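# Snap the folder clip's lever shut

## Task

Swing the folder clip's lever all the way back down until it lies flat and the little tooth on its side catches and keeps it closed.

## Robot and tools

Robot: two arms, left_arm and right_arm, each ending in a five-finger hand (left hand on left_arm, right hand on right_arm, mirror images). Bases in the scene frame: left_arm at (+0.039, +0.344, +0.036) m, right_arm at (+0.025, -0.334, +0.009) m, both turned only slightly about z. A post stands on the floor behind the arms. The scene frame has its origin level with the table top, halfway between the arms; +z is up, +x points out over the table, and left_arm is on the +y side (these names do not match image left/right).

Frames: each arm reports its hand pose, velocities and targets in its own base frame. Fixed cameras and the table use the scene frame. Every pose offset you send is measured along the axes of that arm's current Hand target. The hand point sits 0.05 m in front of the palm and 0.15 m from the wrist mount along the fingers; its +z runs along straight fingers, +y out of the palm, and +x across the palm away from the thumb on the right hand but toward the thumb on the left hand. Straight fingertips reach about 0.06-0.07 m past the point along +z, 0.06 m behind it along -y. A wrist bracket on the little-finger side can strike things.

The 28-number row (all values in [-1, 1], always all 28 even if one arm moves): left_arm dx, dy, dz, rx, ry, rz; left hand little, ring, middle, index, thumb_bend, thumb_turn, force_limit, speed; then the same 14 for right_arm and its hand. Pose numbers are offsets, not poses: 1.0 equals 0.6 m of travel or 180 degrees, and rx, ry, rz form one rotation vector. Six zeros asks nothing new of that arm's pose. Finger values: +1 open/straight, -1 curled; thumb_turn +1 beside the palm, -1 opposite the fingers. force_limit runs from about 0 N at -1 to 10 N at +1 (15 N for the two thumb motors). speed rises from nearly zero at -1 to full at +0.48 and stays full above; use about -0.94 or less for a soft grip. Hand numbers are never 'no change': to keep a hand as is, resend the last eight numbers actually sent to it (or, before any, its hand_measured plus hand_force_limit and hand_speed). A hand can grasp things roughly 0.035-0.065 m thick, a handle down to 0.025 m, or pinch light objects between thumb tip and index pad.

Tools:
execute_actions(actions, cameras): actions is a list of actions; each action is a table of up to 15 rows, one row per 1/30 s step, a short table repeating its last row to 15. Every row in an action is an offset from the Hand target at that action's start, and the next action starts from the updated Hand target, so repeated offsets keep moving. An empty actions list returns images from all cameras. cameras lists names, ["all"] or [].
move(target, speed, blend, blocking, cameras): target is one 28-number row or a list of up to 15 rows; every row is an offset from the Hand targets at the move's start, not from the previous row. The hand point follows a straight path. speed is top path speed in m/s, 0.002 to 4.3 (default 0.25), one number or one per target; turning is capped at twice that in rad/s. blend, in m, rounds corners in a list (0 means stop at each). All paths end together and stop after 10 s. Paths ignore obstacles and the other arm. blocking=false returns after about 0.5 s while the move continues.
wait(seconds): 0 to 3600, sends nothing new; a running move continues.
stop(): brakes a running move.
zoom_image(camera, region): region [x0, y0, x1, y1] in pixels of the newest image of that camera, at most 504 by 504.
show_instructions(): shows the reference pages.
finished_scene(scene): ends the scene for good; scene is 1 or omitted.

Cameras (all 672x504): cam_head_left, cam_head_right, cam_high, cam_left_wrist, cam_right_wrist.

Results: end_effector_position (m) and end_effector_quat_wxyz per arm in its base frame; Hand target (last commanded pose after clipping, the base for the next offsets); Joint positions, velocities and torques (joint 3 and 4 torques wrap at ±28 N m); hand_measured, hand_stopped_by (moving, target, force, stalled, fault) and hand_load_n (positive when something pushes a finger open), each six values in motor order; hand_force_limit and hand_speed echo your settings. A move adds a 'move:' line: done, off_target, moving, held or fault, plus limits=paced (pose clipped) or limits=held (steps withheld). MOTOR HOT and OVER-TEMPERATURE FAULT lines warn of overheating.

Behaviour to expect: orientation commands are clipped to within 40 degrees of the measured orientation per step. Hands often rest 1-3 cm (up to 5) short, usually low, of the commanded pose without touching anything; if so, send the remaining gap as a new offset. A blocked arm keeps pushing until commanded back past its hand point. Finger motors lock when they reach target or force_limit; to grip harder, raise force_limit and send a more-closed target; to loosen, send a more-open one.

Avoid: dropping or flinging things, letting parts fall off the table, hard hits on fixed or heavy objects, fast contact moves, pressing far past contact, the two arms or hands touching each other, overloading fingers, and long stretched or pushing holds that heat motors.

Each tool is called after "Request:" by a JSON object that holds its "fn" and its "kwargs", one argument or row to a line.

Reference images:

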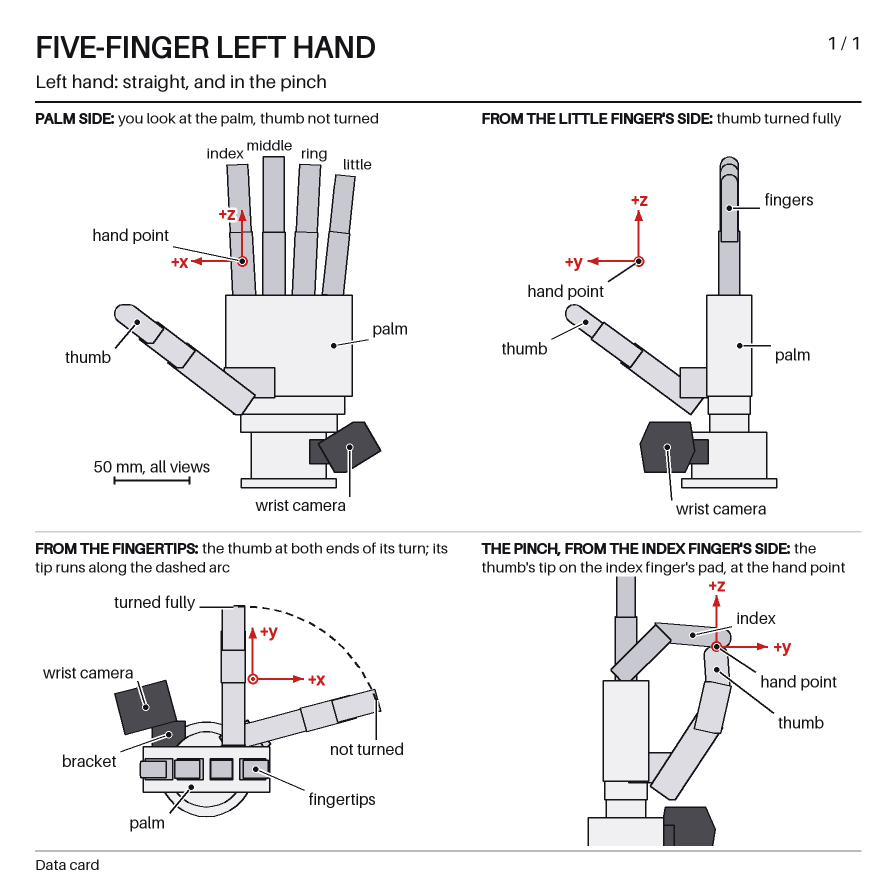

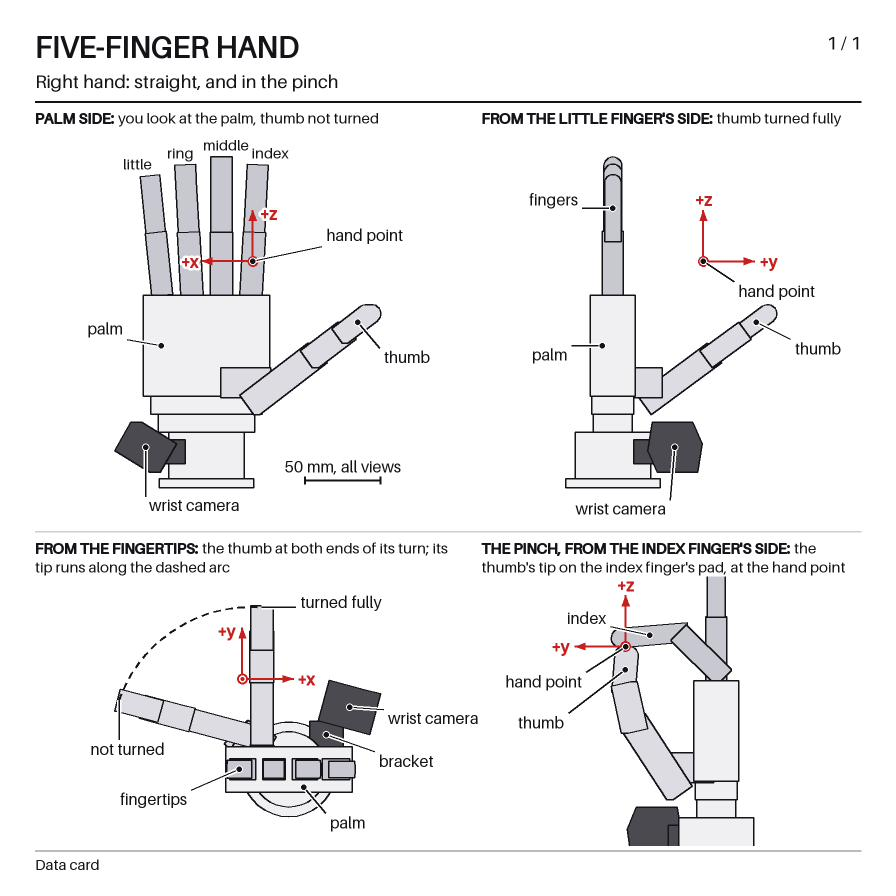

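## Session

Request:
{"fn": "execute_actions", "kwargs": {
  "actions": []
}}

Scene clock: 0.00 s.
left_arm: end_effector_position=(+0.5330, -0.0421, +0.3176) hand_measured=(+1.000, +1.000, +1.000, +1.000, +1.000, +1.000) hand_load_n=(+0.0, +0.0, +0.0, +0.0, +0.0, +0.0) hand_stopped_by=(target, target, target, target, target, target) hand_force_limit=0.00 hand_speed=-0.80 end_effector_quat_wxyz=(+0.012, +0.995, +0.004, +0.102) | right_arm: end_effector_position=(+0.2966, +0.5281, +0.3635) hand_measured=(+1.000, +1.000, +1.000, +1.000, +1.000, +1.000) hand_load_n=(+0.0, +0.0, +0.0, +0.0, +0.0, +0.0) hand_stopped_by=(target, target, target, target, target, target) hand_force_limit=0.00 hand_speed=-0.80 end_effector_quat_wxyz=(-0.102, +0.732, +0.373, +0.561)
Joint positions: left_arm=[0.049 1.522 1.681 -1.525 0.032 -1.533] | right_arm=[1.333 1.441 1.337 -0.345 0.631 -1.585]
Joint velocities: within noise
Joint torques (N m): no reading
Heat: left arm: hottest waist 35 °C; right arm: hottest shoulder 33 °C.
Hand target: left_arm +0.5378, -0.0418, +0.3246; +0.011, +0.994, +0.004, +0.111 | right_arm +0.2974, +0.5310, +0.3814; -0.114, +0.728, +0.363, +0.571

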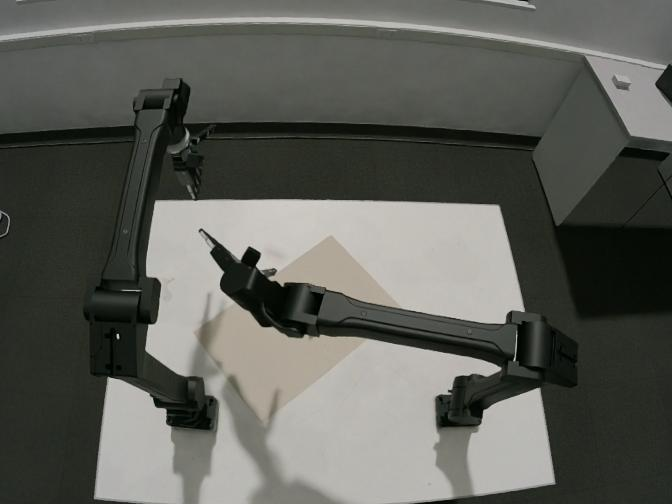

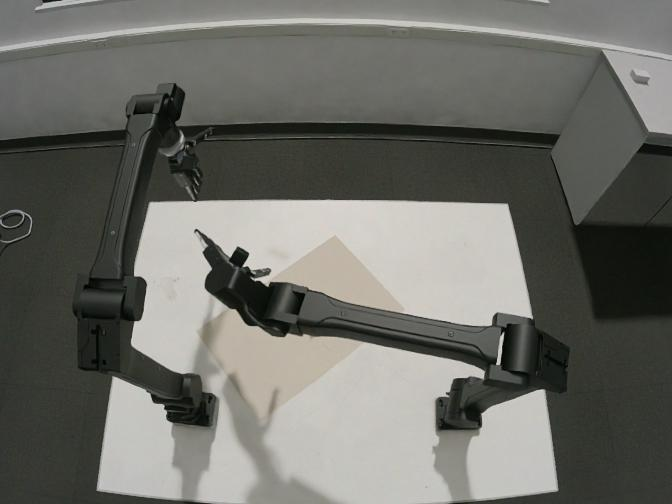

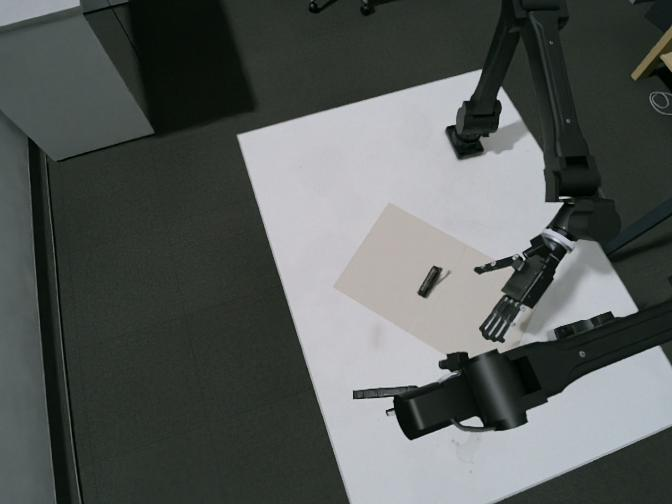

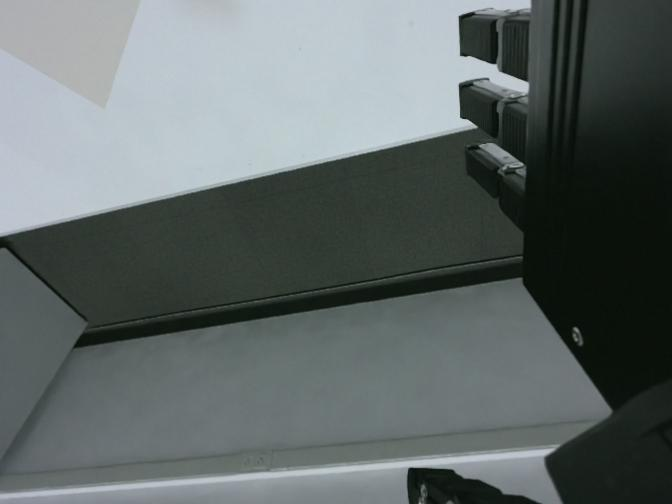

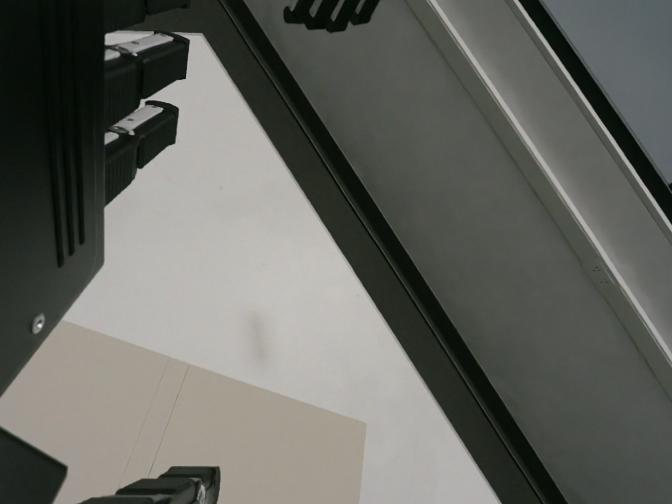

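Request:
{"fn": "zoom_image", "kwargs": {
  "camera": "cam_high",
  "region": [380, 230, 500, 320]
}}

Request:
{"fn": "zoom_image", "kwargs": {
  "camera": "cam_high",
  "region": [320, 190, 580, 380]
}}

Scaled by 4.200 from the camera's image (finer frame: 960x720).

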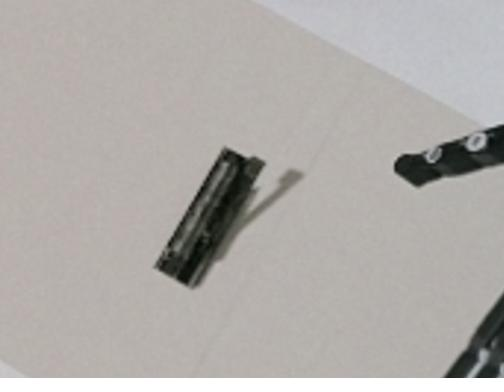

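Scaled by 1.938 from the camera's image (finer frame: 960x720).

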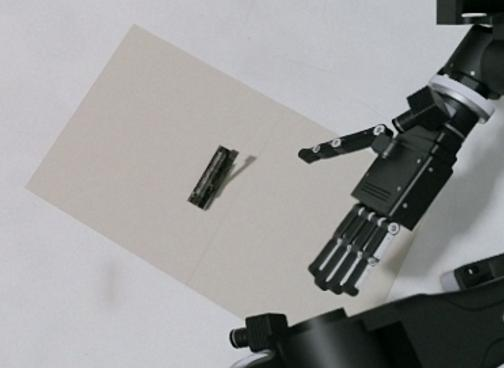

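Request:
{"fn": "move", "kwargs": {
  "target": [0,0,0,0,0,0,1,1,1,1,1,1,0,-0.8,-0.409,0.844,-0.354,-0.406,-0.110,0.144,1,1,1,1,1,1,0,-0.8],
  "speed": 0.35,
  "cameras": ["cam_head_left","cam_head_right","cam_high"]
}}

Scene clock: 44.17 s.
left_arm: end_effector_position=(+0.5330, -0.0421, +0.3176) hand_measured=(+1.000, +1.000, +1.000, +1.000, +1.000, +1.000) hand_load_n=(+0.0, +0.0, +0.0, +0.0, +0.0, +0.0) hand_stopped_by=(target, target, target, target, target, target) hand_force_limit=0.00 hand_speed=-0.80 end_effector_quat_wxyz=(+0.012, +0.995, +0.004, +0.102) | right_arm: end_effector_position=(+0.4418, -0.0514, +0.3368) hand_measured=(+1.000, +1.000, +1.000, +1.000, +1.000, +1.000) hand_load_n=(+0.0, +0.0, +0.0, +0.0, +0.0, +0.0) hand_stopped_by=(target, target, target, target, target, target) hand_force_limit=0.00 hand_speed=-0.80 end_effector_quat_wxyz=(+0.285, +0.797, -0.187, +0.498)
Joint positions: left_arm=[0.049 1.522 1.681 -1.525 0.032 -1.533] | right_arm=[0.323 1.173 1.051 -0.528 0.971 -1.3]
Joint torques (N m): left_arm=[0.73 -13.04 11.64 0.53 -0.04 0.02] | right_arm=[0.79 -4.78 11.59 1.76 0.59 -0.08]
Heat: left arm: hottest elbow 37 °C; right arm: hottest elbow 35 °C.
Hand target: left_arm +0.5378, -0.0418, +0.3246; +0.011, +0.994, +0.004, +0.111 | right_arm +0.4513, -0.0498, +0.3524; +0.279, +0.790, -0.190, +0.511
Off the commanded pose: left_arm 0.009 m, 1 deg | right_arm 0.018 m, 2 deg.
move: off_target (right_arm)

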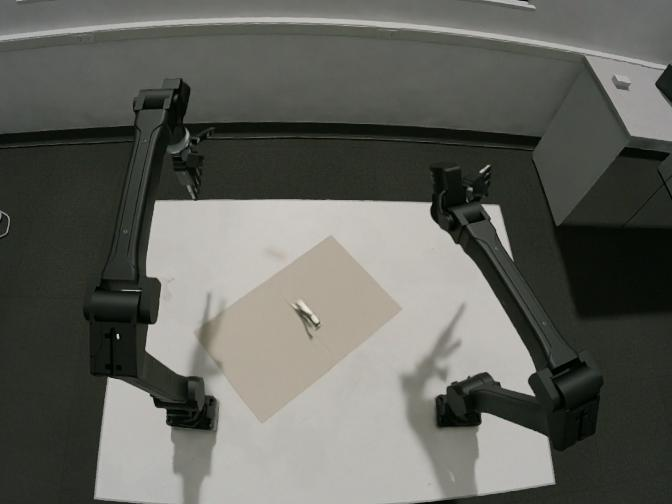

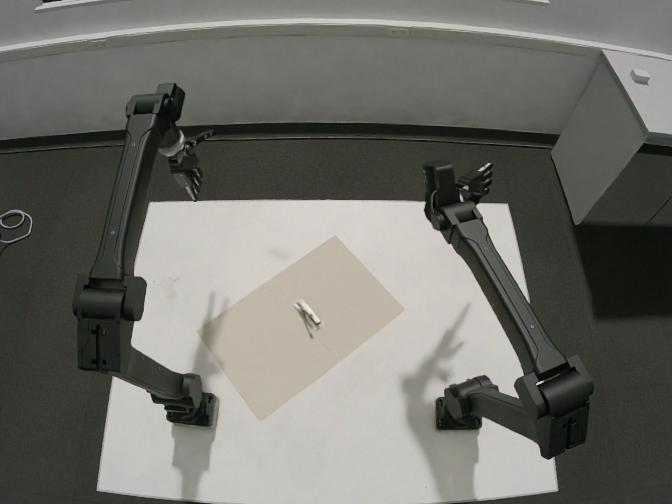

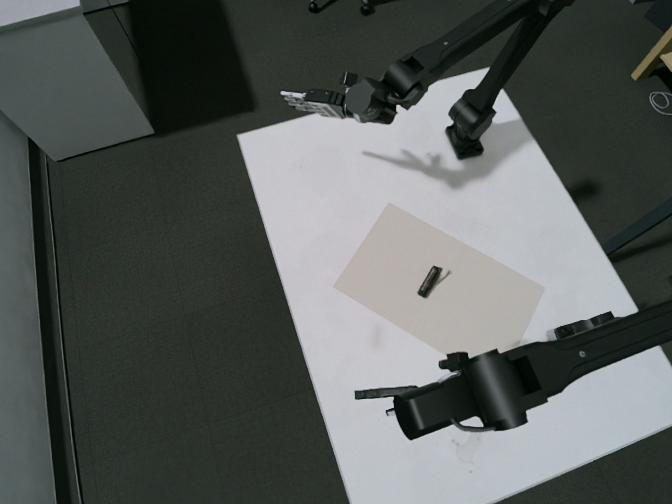

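Request:
{"fn": "zoom_image", "kwargs": {
  "camera": "cam_head_left",
  "region": [260, 270, 350, 350]
}}

Request:
{"fn": "zoom_image", "kwargs": {
  "camera": "cam_head_right",
  "region": [260, 270, 350, 350]
}}

Request:
{"fn": "zoom_image", "kwargs": {
  "camera": "cam_high",
  "region": [390, 240, 480, 320]
}}

Scaled by 5.600 from the camera's image (finer frame: 960x720).

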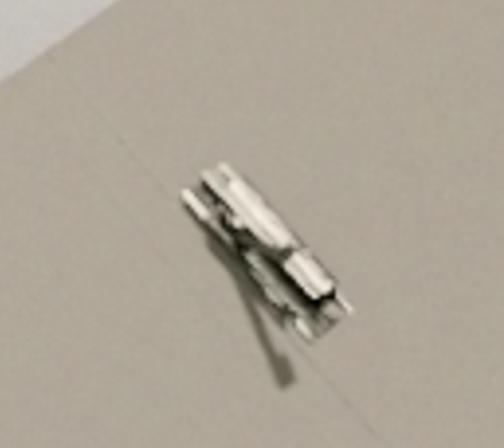

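Scaled by 5.600 from the camera's image (finer frame: 960x720).

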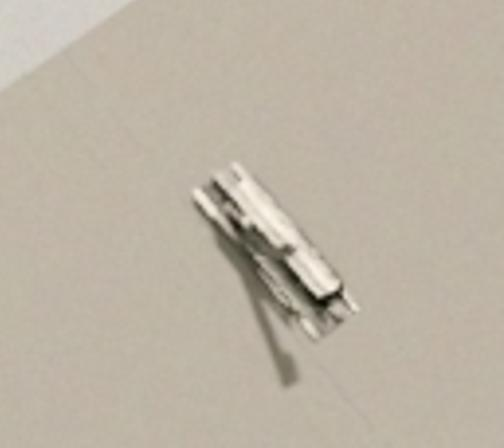

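Scaled by 5.600 from the camera's image (finer frame: 960x720).

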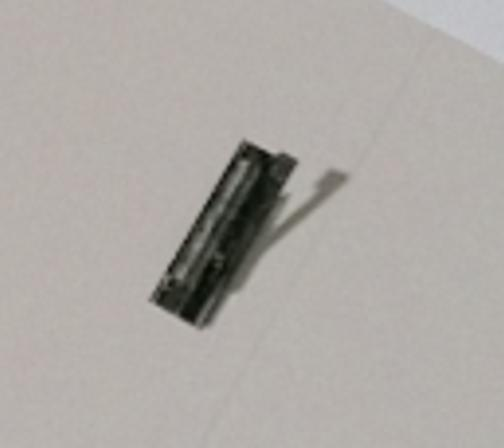

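Request:
{"fn": "move", "kwargs": {
  "target": [-0.368,0.160,0.1515,-0.050,-0.061,0.4997,1,1,1,1,1,1,0,-0.8,0,0,0,0,0,0,1,1,1,1,1,1,0,-0.8],
  "speed": 0.3,
  "cameras": ["cam_head_right","cam_high","cam_left_wrist","cam_right_wrist"]
}}

Scene clock: 57.93 s.
left_arm: end_effector_position=(+0.3448, -0.1417, +0.1919) hand_measured=(+1.000, +1.000, +1.000, +1.000, +1.000, +1.000) hand_load_n=(+0.0, +0.0, +0.5, +0.0, +0.0, +0.0) hand_stopped_by=(target, target, target, target, target, target) hand_force_limit=0.00 hand_speed=-0.80 end_effector_quat_wxyz=(+0.003, +0.712, -0.702, -0.003) | right_arm: end_effector_position=(+0.4418, -0.0514, +0.3368) hand_measured=(+1.000, +1.000, +1.000, +1.000, +1.000, +1.000) hand_load_n=(+0.0, +0.0, +0.0, +0.0, +0.0, +0.0) hand_stopped_by=(target, target, target, target, target, target) hand_force_limit=0.00 hand_speed=-0.80 end_effector_quat_wxyz=(+0.285, +0.797, -0.187, +0.498)
Joint positions: left_arm=[-0.263 1.45 1.305 -1.434 0.002 -0.278] | right_arm=[0.323 1.173 1.051 -0.528 0.971 -1.3]
Joint torques (N m): left_arm=[0.38 -12.22 8.24 0.55 -0.13 0.11] | right_arm=[0.56 -5.07 11.56 1.8 0.61 -0.05]
Heat: left arm: hottest elbow 38 °C; right arm: hottest elbow 37 °C.
Hand target: left_arm +0.3430, -0.1420, +0.1896; +0.000, +0.707, -0.707, +0.000 | right_arm +0.4513, -0.0498, +0.3524; +0.279, +0.790, -0.190, +0.511
Off the commanded pose: left_arm 0.003 m, 1 deg | right_arm 0.018 m, 2 deg.
move: done
cam_left_wrist: T_world_to_cam=[[0.97813, -0.20546, -0.03253, -0.35888], [-0.15984, -0.8424, 0.5146, -0.16477], [-0.13313, -0.49815, -0.85681, 0.25534]] pos_world=[0.35869, -0.08534, 0.2919]
cam_right_wrist: T_world_to_cam=[[-0.4433, -0.72846, 0.52233, -0.02164], [-0.86115, 0.18436, -0.47375, 0.5438], [0.24882, -0.65981, -0.70904, 0.20716]] pos_world=[0.40716, 0.02067, 0.41581]

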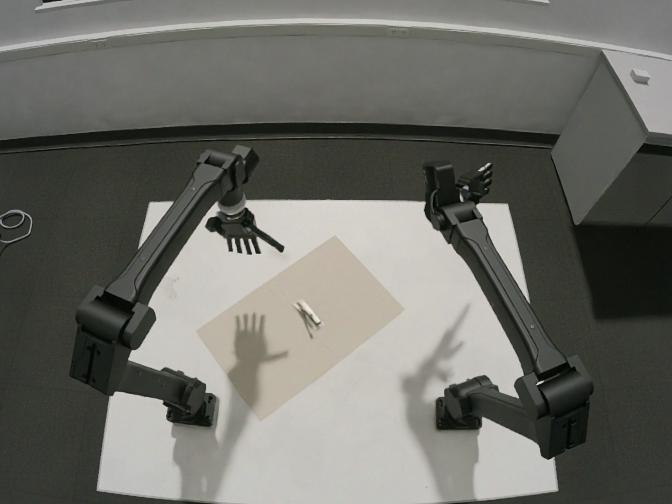

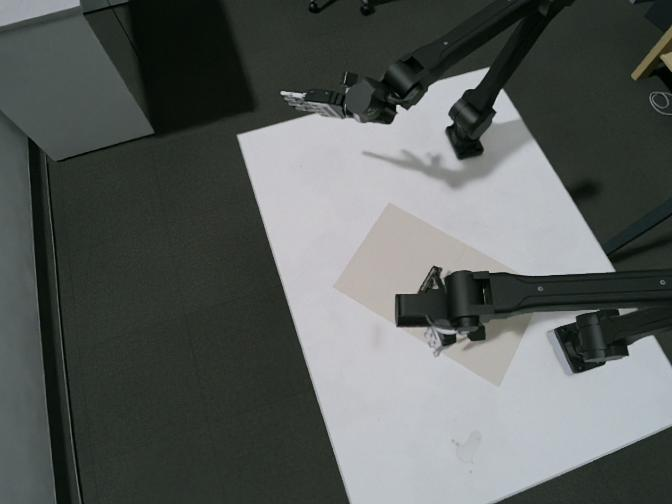

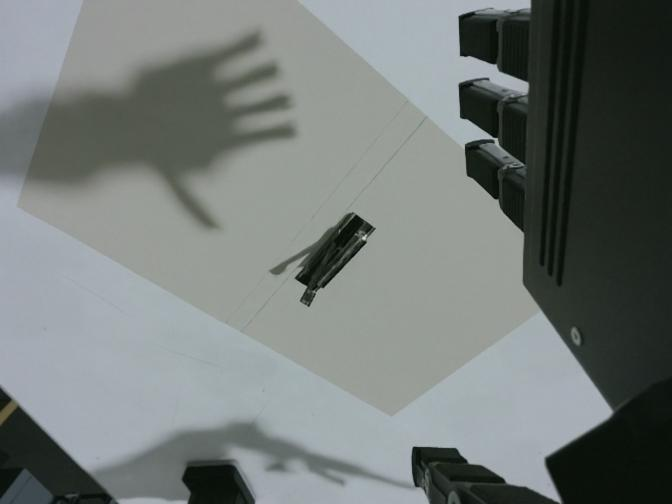

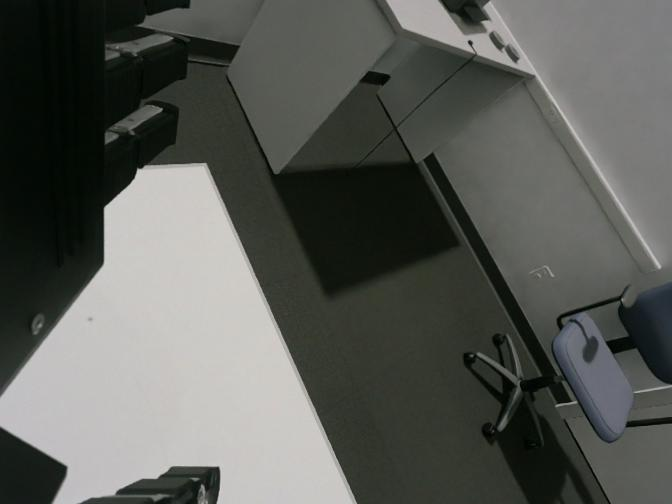

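Request:
{"fn": "zoom_image", "kwargs": {
  "camera": "cam_left_wrist",
  "region": [255, 195, 395, 320]
}}

Scaled by 3.600 from the camera's image (finer frame: 960x720).

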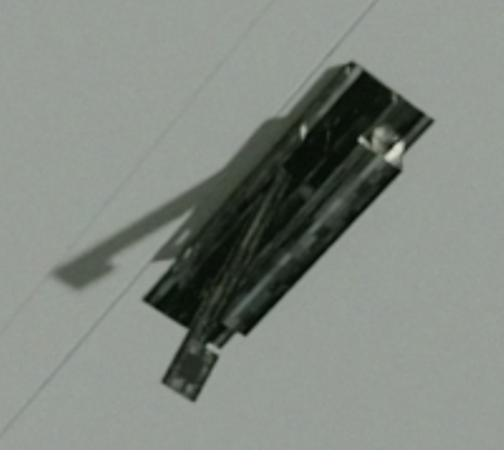

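Request:
{"fn": "zoom_image", "kwargs": {
  "camera": "cam_left_wrist",
  "region": [400, 100, 580, 260]
}}

Scaled by 2.800 from the camera's image (finer frame: 960x720).

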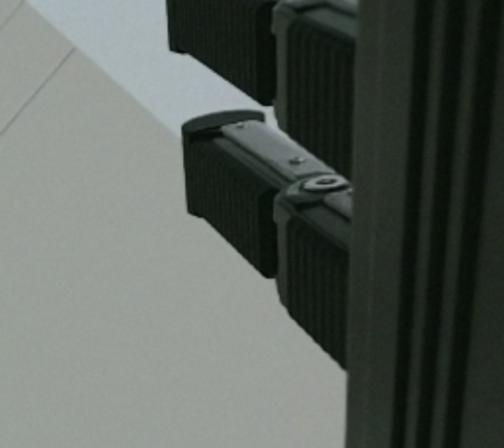

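Request:
{"fn": "move", "kwargs": {
  "target": [0.291,0.1227,0.066,-0.0297,-0.0798,-0.2252,1,1,1,1,1,1,0,-0.8,0,0,0,0,0,0,1,1,1,1,1,1,0,-0.8],
  "speed": 0.2,
  "cameras": ["cam_head_left","cam_head_right","cam_high","cam_left_wrist"]
}}

Request:
{"fn": "zoom_image", "kwargs": {
  "camera": "cam_left_wrist",
  "region": [330, 120, 530, 320]
}}

Scene clock: 186.63 s.
left_arm: end_effector_position=(+0.2614, -0.3073, +0.1416) hand_measured=(+1.000, +1.000, +1.000, +1.000, +1.000, +1.000) hand_load_n=(+0.0, +0.0, +0.0, +0.0, +0.0, +0.0) hand_stopped_by=(target, target, target, target, target, target) hand_force_limit=0.00 hand_speed=-0.80 end_effector_quat_wxyz=(-0.055, +0.900, -0.415, -0.125) | right_arm: end_effector_position=(+0.4418, -0.0514, +0.3368) hand_measured=(+1.000, +1.000, +1.000, +1.000, +1.000, +1.000) hand_load_n=(+0.0, +0.0, +0.0, +0.0, +0.0, +0.0) hand_stopped_by=(target, target, target, target, target, target) hand_force_limit=0.00 hand_speed=-0.80 end_effector_quat_wxyz=(+0.285, +0.797, -0.187, +0.498)
Joint positions: left_arm=[-0.722 1.552 1.28 -1.571 -0.033 -1.434] | right_arm=[0.323 1.173 1.051 -0.528 0.971 -1.3]
Joint torques (N m): left_arm=[0.5 -11.28 12.34 -0.95 -0.08 -0.06] | right_arm=[0.97 -4.72 11.55 1.84 0.6 -0.08]
Heat: left arm: hottest elbow 36 °C; right arm: hottest elbow 42 °C.
Hand target: left_arm +0.2695, -0.3167, +0.1502; -0.054, +0.902, -0.412, -0.119 | right_arm +0.4513, -0.0498, +0.3524; +0.279, +0.790, -0.190, +0.511
Off the commanded pose: left_arm 0.015 m, 1 deg | right_arm 0.018 m, 2 deg.
move: off_target (left_arm)
cam_left_wrist: T_world_to_cam=[[0.87403, 0.47796, -0.08736, -0.06796], [0.48274, -0.83379, 0.26787, -0.42211], [0.05519, -0.27629, -0.95949, 0.15215]] pos_world=[0.25477, -0.27743, 0.25312]

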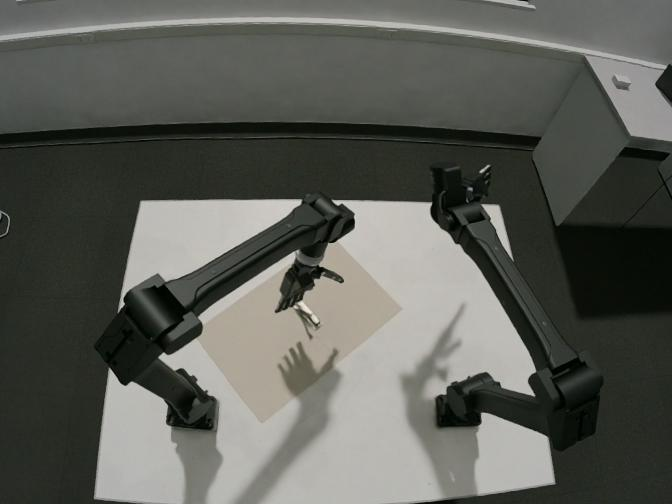

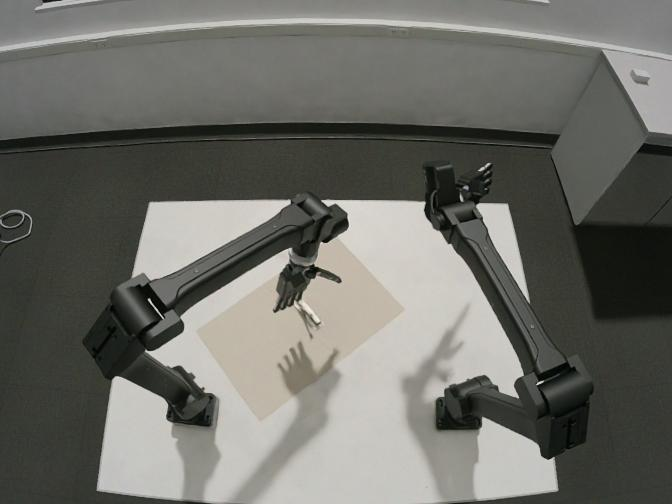

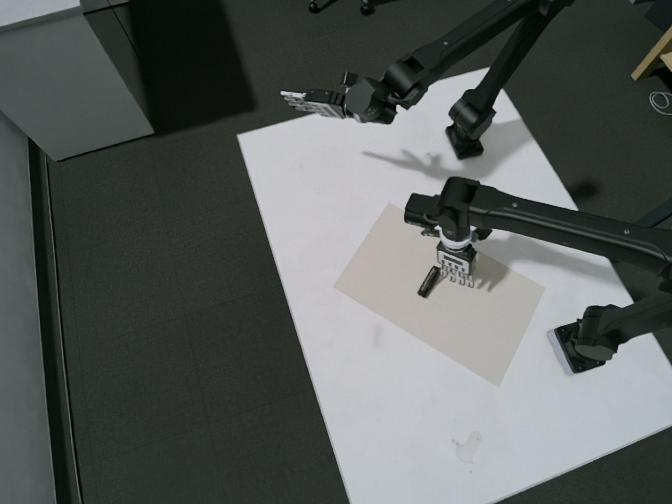

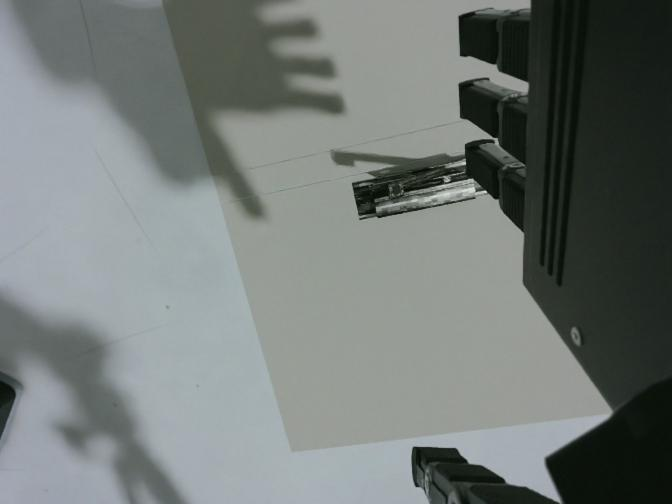

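Scaled by 2.520 from the camera's image (finer frame: 960x720).

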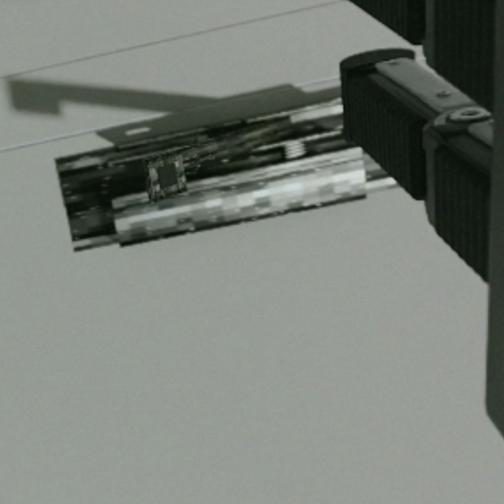

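Request:
{"fn": "move", "kwargs": {
  "target": [0.0312,0.0293,0.0358,0,0,0,1,1,1,1,1,1,0,-0.8,0,0,0,0,0,0,1,1,1,1,1,1,0,-0.8],
  "speed": 0.1,
  "cameras": ["cam_head_left","cam_high","cam_left_wrist"]
}}

Request:
{"fn": "zoom_image", "kwargs": {
  "camera": "cam_left_wrist",
  "region": [300, 100, 520, 260]
}}

Request:
{"fn": "zoom_image", "kwargs": {
  "camera": "cam_high",
  "region": [390, 230, 490, 310]
}}

Request:
{"fn": "zoom_image", "kwargs": {
  "camera": "cam_head_left",
  "region": [260, 260, 350, 350]
}}

Scene clock: 220.07 s.
left_arm: end_effector_position=(+0.2552, -0.3265, +0.1217) hand_measured=(+1.000, +1.000, +1.000, +1.000, +1.000, +1.000) hand_load_n=(+0.0, +0.0, +0.0, +0.0, +0.0, +0.0) hand_stopped_by=(target, target, target, target, target, target) hand_force_limit=0.00 hand_speed=-0.80 end_effector_quat_wxyz=(-0.058, +0.899, -0.414, -0.132) | right_arm: end_effector_position=(+0.4418, -0.0514, +0.3368) hand_measured=(+1.000, +1.000, +1.000, +1.000, +1.000, +1.000) hand_load_n=(+0.0, +0.0, +0.0, +0.0, +0.0, +0.0) hand_stopped_by=(target, target, target, target, target, target) hand_force_limit=0.00 hand_speed=-0.80 end_effector_quat_wxyz=(+0.285, +0.797, -0.187, +0.498)
Joint positions: left_arm=[-0.765 1.599 1.28 -1.54 -0.023 -1.475] | right_arm=[0.323 1.173 1.051 -0.528 0.971 -1.3]
Joint torques (N m): left_arm=[0.44 -12.1 10.84 0.02 -0.06 -0.05] | right_arm=[0.67 -4.89 11.59 1.81 0.59 -0.07]
Heat: left arm: hottest elbow 37 °C; right arm: hottest elbow 42 °C.
Hand target: left_arm +0.2644, -0.3377, +0.1247; -0.054, +0.902, -0.413, -0.119 | right_arm +0.4513, -0.0498, +0.3524; +0.279, +0.790, -0.190, +0.511
Off the commanded pose: left_arm 0.015 m, 2 deg | right_arm 0.018 m, 2 deg.
move: off_target (left_arm)
cam_left_wrist: T_world_to_cam=[[0.87341, 0.47841, -0.09093, -0.05429], [0.48489, -0.83707, 0.25337, -0.42966], [0.0451, -0.26539, -0.96309, 0.13468]] pos_world=[0.24968, -0.29794, 0.23364]

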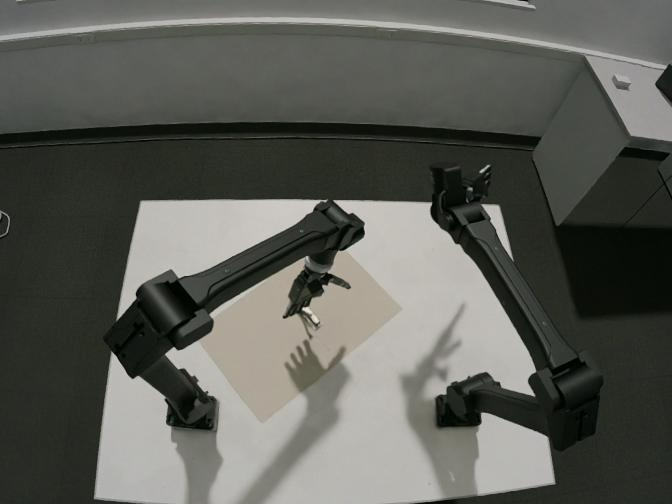

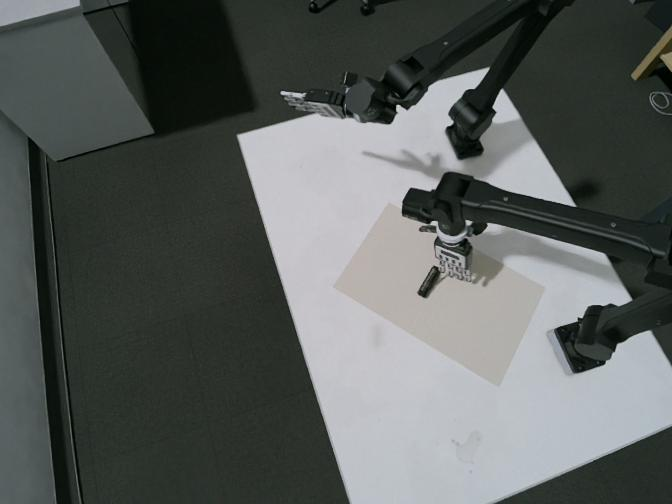

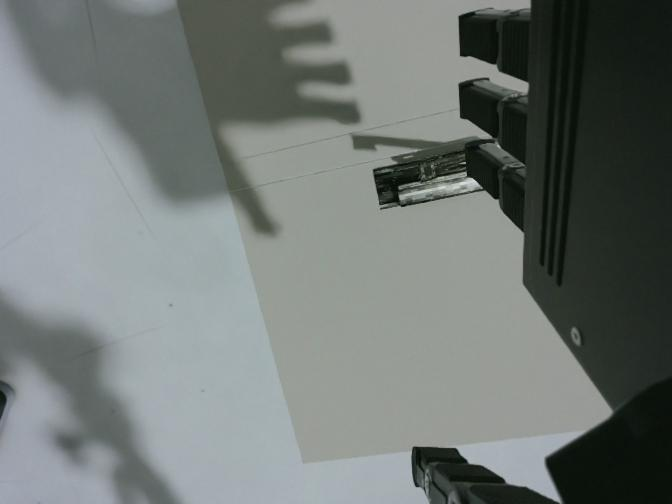

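Scaled by 2.291 from the camera's image (finer frame: 960x720).

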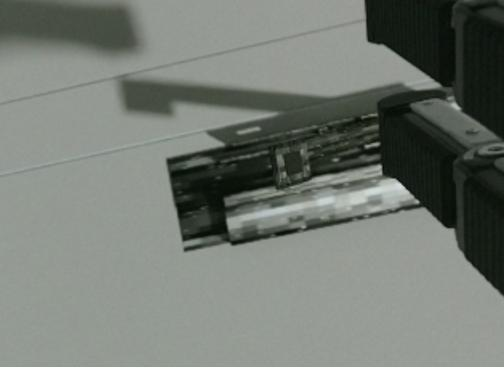

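Scaled by 5.040 from the camera's image (finer frame: 960x720).

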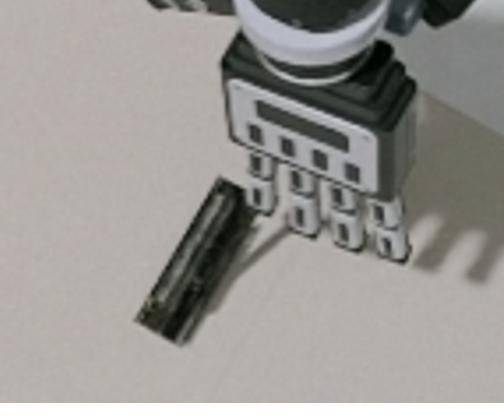

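Scaled by 5.600 from the camera's image (finer frame: 960x720).

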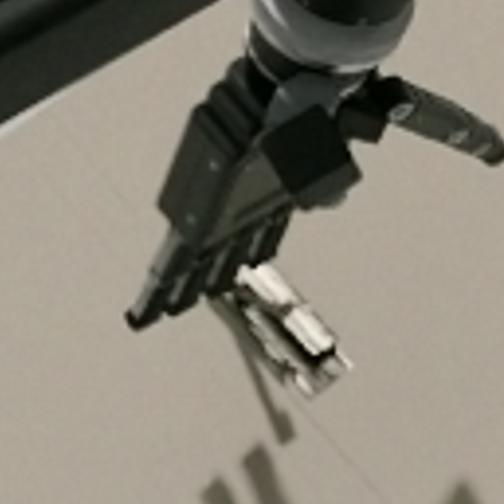

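Request:
{"fn": "move", "kwargs": {
  "target": [0.0238,0.0017,0.0507,0,0,0,1,1,1,1,1,1,0,-0.8,0,0,0,0,0,0,1,1,1,1,1,1,0,-0.8],
  "speed": 0.08,
  "cameras": ["cam_head_left","cam_high","cam_left_wrist"]
}}

Request:
{"fn": "zoom_image", "kwargs": {
  "camera": "cam_left_wrist",
  "region": [340, 80, 540, 240]
}}

Request:
{"fn": "zoom_image", "kwargs": {
  "camera": "cam_high",
  "region": [390, 230, 490, 310]
}}

Request:
{"fn": "zoom_image", "kwargs": {
  "camera": "cam_head_left",
  "region": [260, 260, 350, 350]
}}

Scene clock: 243.87 s.
left_arm: end_effector_position=(+0.2703, -0.3410, +0.1008) hand_measured=(+1.000, +1.000, +1.000, +1.000, +1.000, +1.000) hand_load_n=(+0.0, +0.0, +0.0, +0.0, +0.0, +0.0) hand_stopped_by=(target, target, target, target, target, target) hand_force_limit=0.00 hand_speed=-0.80 end_effector_quat_wxyz=(-0.052, +0.902, -0.414, -0.114) | right_arm: end_effector_position=(+0.4418, -0.0514, +0.3368) hand_measured=(+1.000, +1.000, +1.000, +1.000, +1.000, +1.000) hand_load_n=(+0.0, +0.0, +0.0, +0.0, +0.0, +0.0) hand_stopped_by=(target, target, target, target, target, target) hand_force_limit=0.00 hand_speed=-0.80 end_effector_quat_wxyz=(+0.285, +0.797, -0.187, +0.498)
Joint positions: left_arm=[-0.765 1.642 1.28 -1.459 -0.023 -1.479] | right_arm=[0.323 1.173 1.051 -0.528 0.971 -1.3]
Joint torques (N m): left_arm=[0.21 -12.63 7.47 0.06 -0.04 -0.07] | right_arm=[0.67 -4.72 11.58 1.81 0.62 -0.05]
Heat: left arm: hottest elbow 37 °C; right arm: hottest elbow 43 °C.
Hand target: left_arm +0.2674, -0.3429, +0.0915; -0.054, +0.902, -0.412, -0.119 | right_arm +0.4513, -0.0498, +0.3524; +0.279, +0.790, -0.190, +0.511
Off the commanded pose: left_arm 0.010 m, 1 deg | right_arm 0.018 m, 2 deg.
move: done
cam_left_wrist: T_world_to_cam=[[0.87425, 0.47907, -0.07857, -0.0637], [0.47994, -0.82854, 0.28842, -0.44313], [0.07308, -0.28986, -0.95427, 0.09316]] pos_world=[0.26156, -0.30962, 0.2117]

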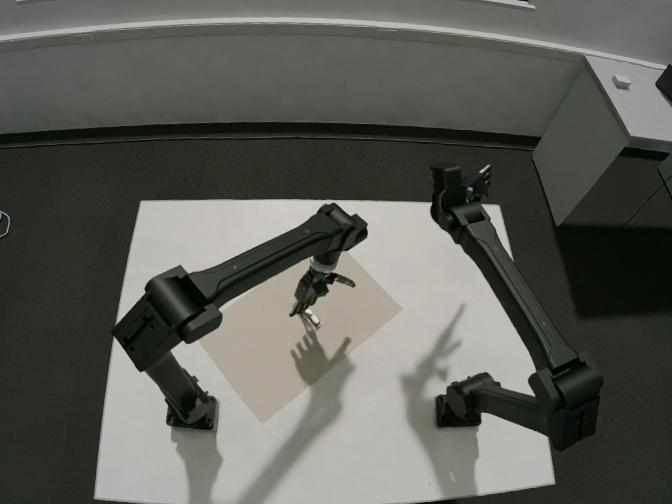

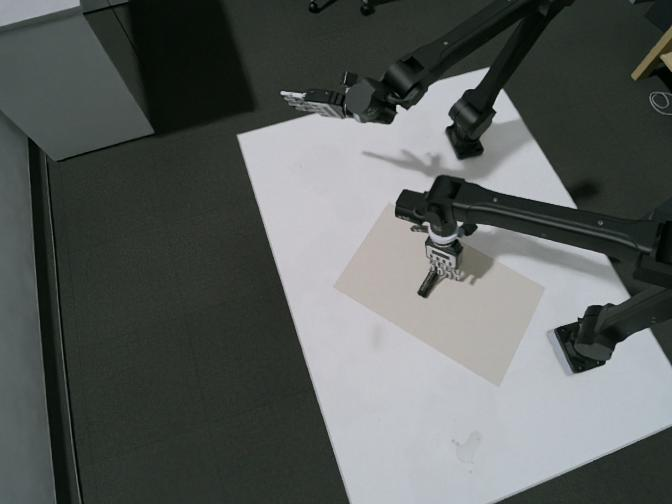

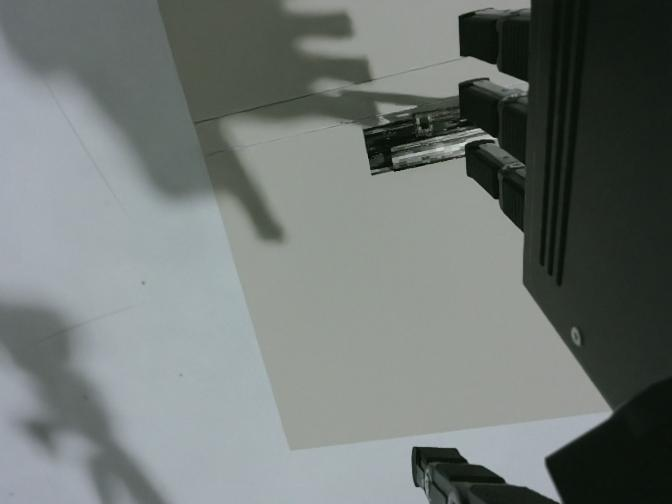

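Scaled by 2.520 from the camera's image (finer frame: 960x720).

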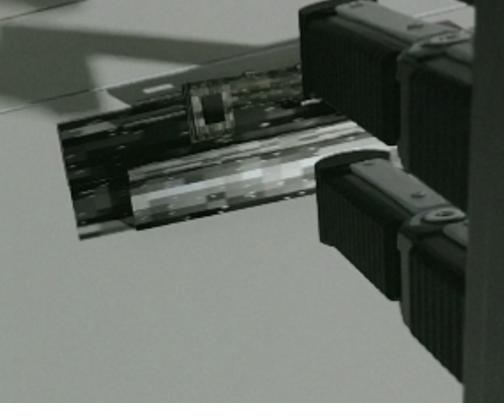

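Scaled by 5.040 from the camera's image (finer frame: 960x720).

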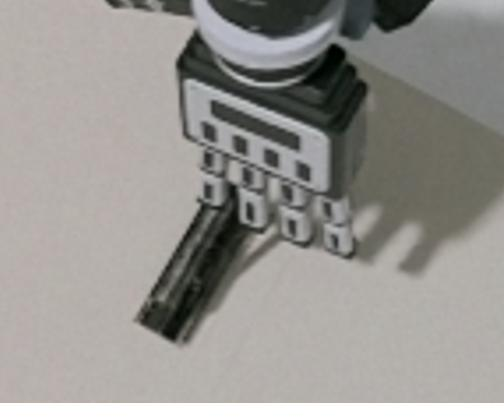

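Scaled by 5.600 from the camera's image (finer frame: 960x720).

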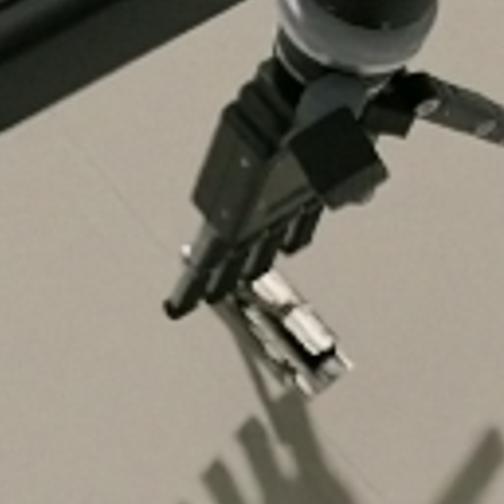

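Request:
{"fn": "move", "kwargs": {
  "target": [-0.0265,-0.0005,0.0071,0,0,0,1,1,1,1,1,1,0,-0.8,0,0,0,0,0,0,1,1,1,1,1,1,0,-0.8],
  "speed": 0.08,
  "cameras": ["cam_left_wrist"]
}}

Scene clock: 258.27 s.
left_arm: end_effector_position=(+0.2586, -0.3298, +0.0931) hand_measured=(+1.000, +1.000, +1.000, +1.000, +1.000, +1.000) hand_load_n=(+0.0, +0.0, +0.0, +0.0, +0.0, +0.0) hand_stopped_by=(target, target, target, target, target, target) hand_force_limit=0.00 hand_speed=-0.80 end_effector_quat_wxyz=(-0.055, +0.901, -0.413, -0.123) | right_arm: end_effector_position=(+0.4418, -0.0514, +0.3368) hand_measured=(+1.000, +1.000, +1.000, +1.000, +1.000, +1.000) hand_load_n=(+0.0, +0.0, +0.0, +0.0, +0.0, +0.0) hand_stopped_by=(target, target, target, target, target, target) hand_force_limit=0.00 hand_speed=-0.80 end_effector_quat_wxyz=(+0.285, +0.797, -0.187, +0.498)
Joint positions: left_arm=[-0.765 1.622 1.231 -1.448 -0.023 -1.479] | right_arm=[0.323 1.173 1.051 -0.528 0.971 -1.3]
Joint torques (N m): left_arm=[0.44 -13.68 7.2 0.09 -0.07 -0.03] | right_arm=[0.56 -4.54 11.6 1.77 0.61 -0.05]
Heat: left arm: hottest elbow 36 °C; right arm: hottest elbow 43 °C.
Hand target: left_arm +0.2569, -0.3303, +0.0915; -0.054, +0.902, -0.413, -0.119 | right_arm +0.4513, -0.0498, +0.3524; +0.279, +0.790, -0.190, +0.511
Off the commanded pose: left_arm 0.002 m, 0 deg | right_arm 0.018 m, 2 deg.
move: done
cam_left_wrist: T_world_to_cam=[[0.87301, 0.48044, -0.08388, -0.05815], [0.48392, -0.83191, 0.27158, -0.42657], [0.0607, -0.27768, -0.95875, 0.09757]] pos_world=[0.25127, -0.29983, 0.20452]

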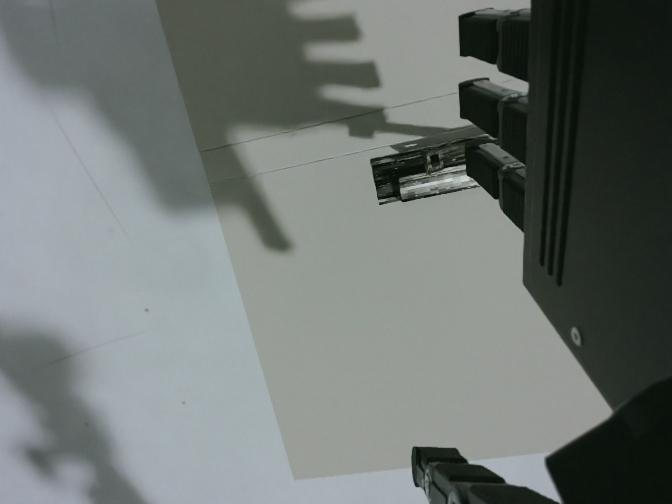

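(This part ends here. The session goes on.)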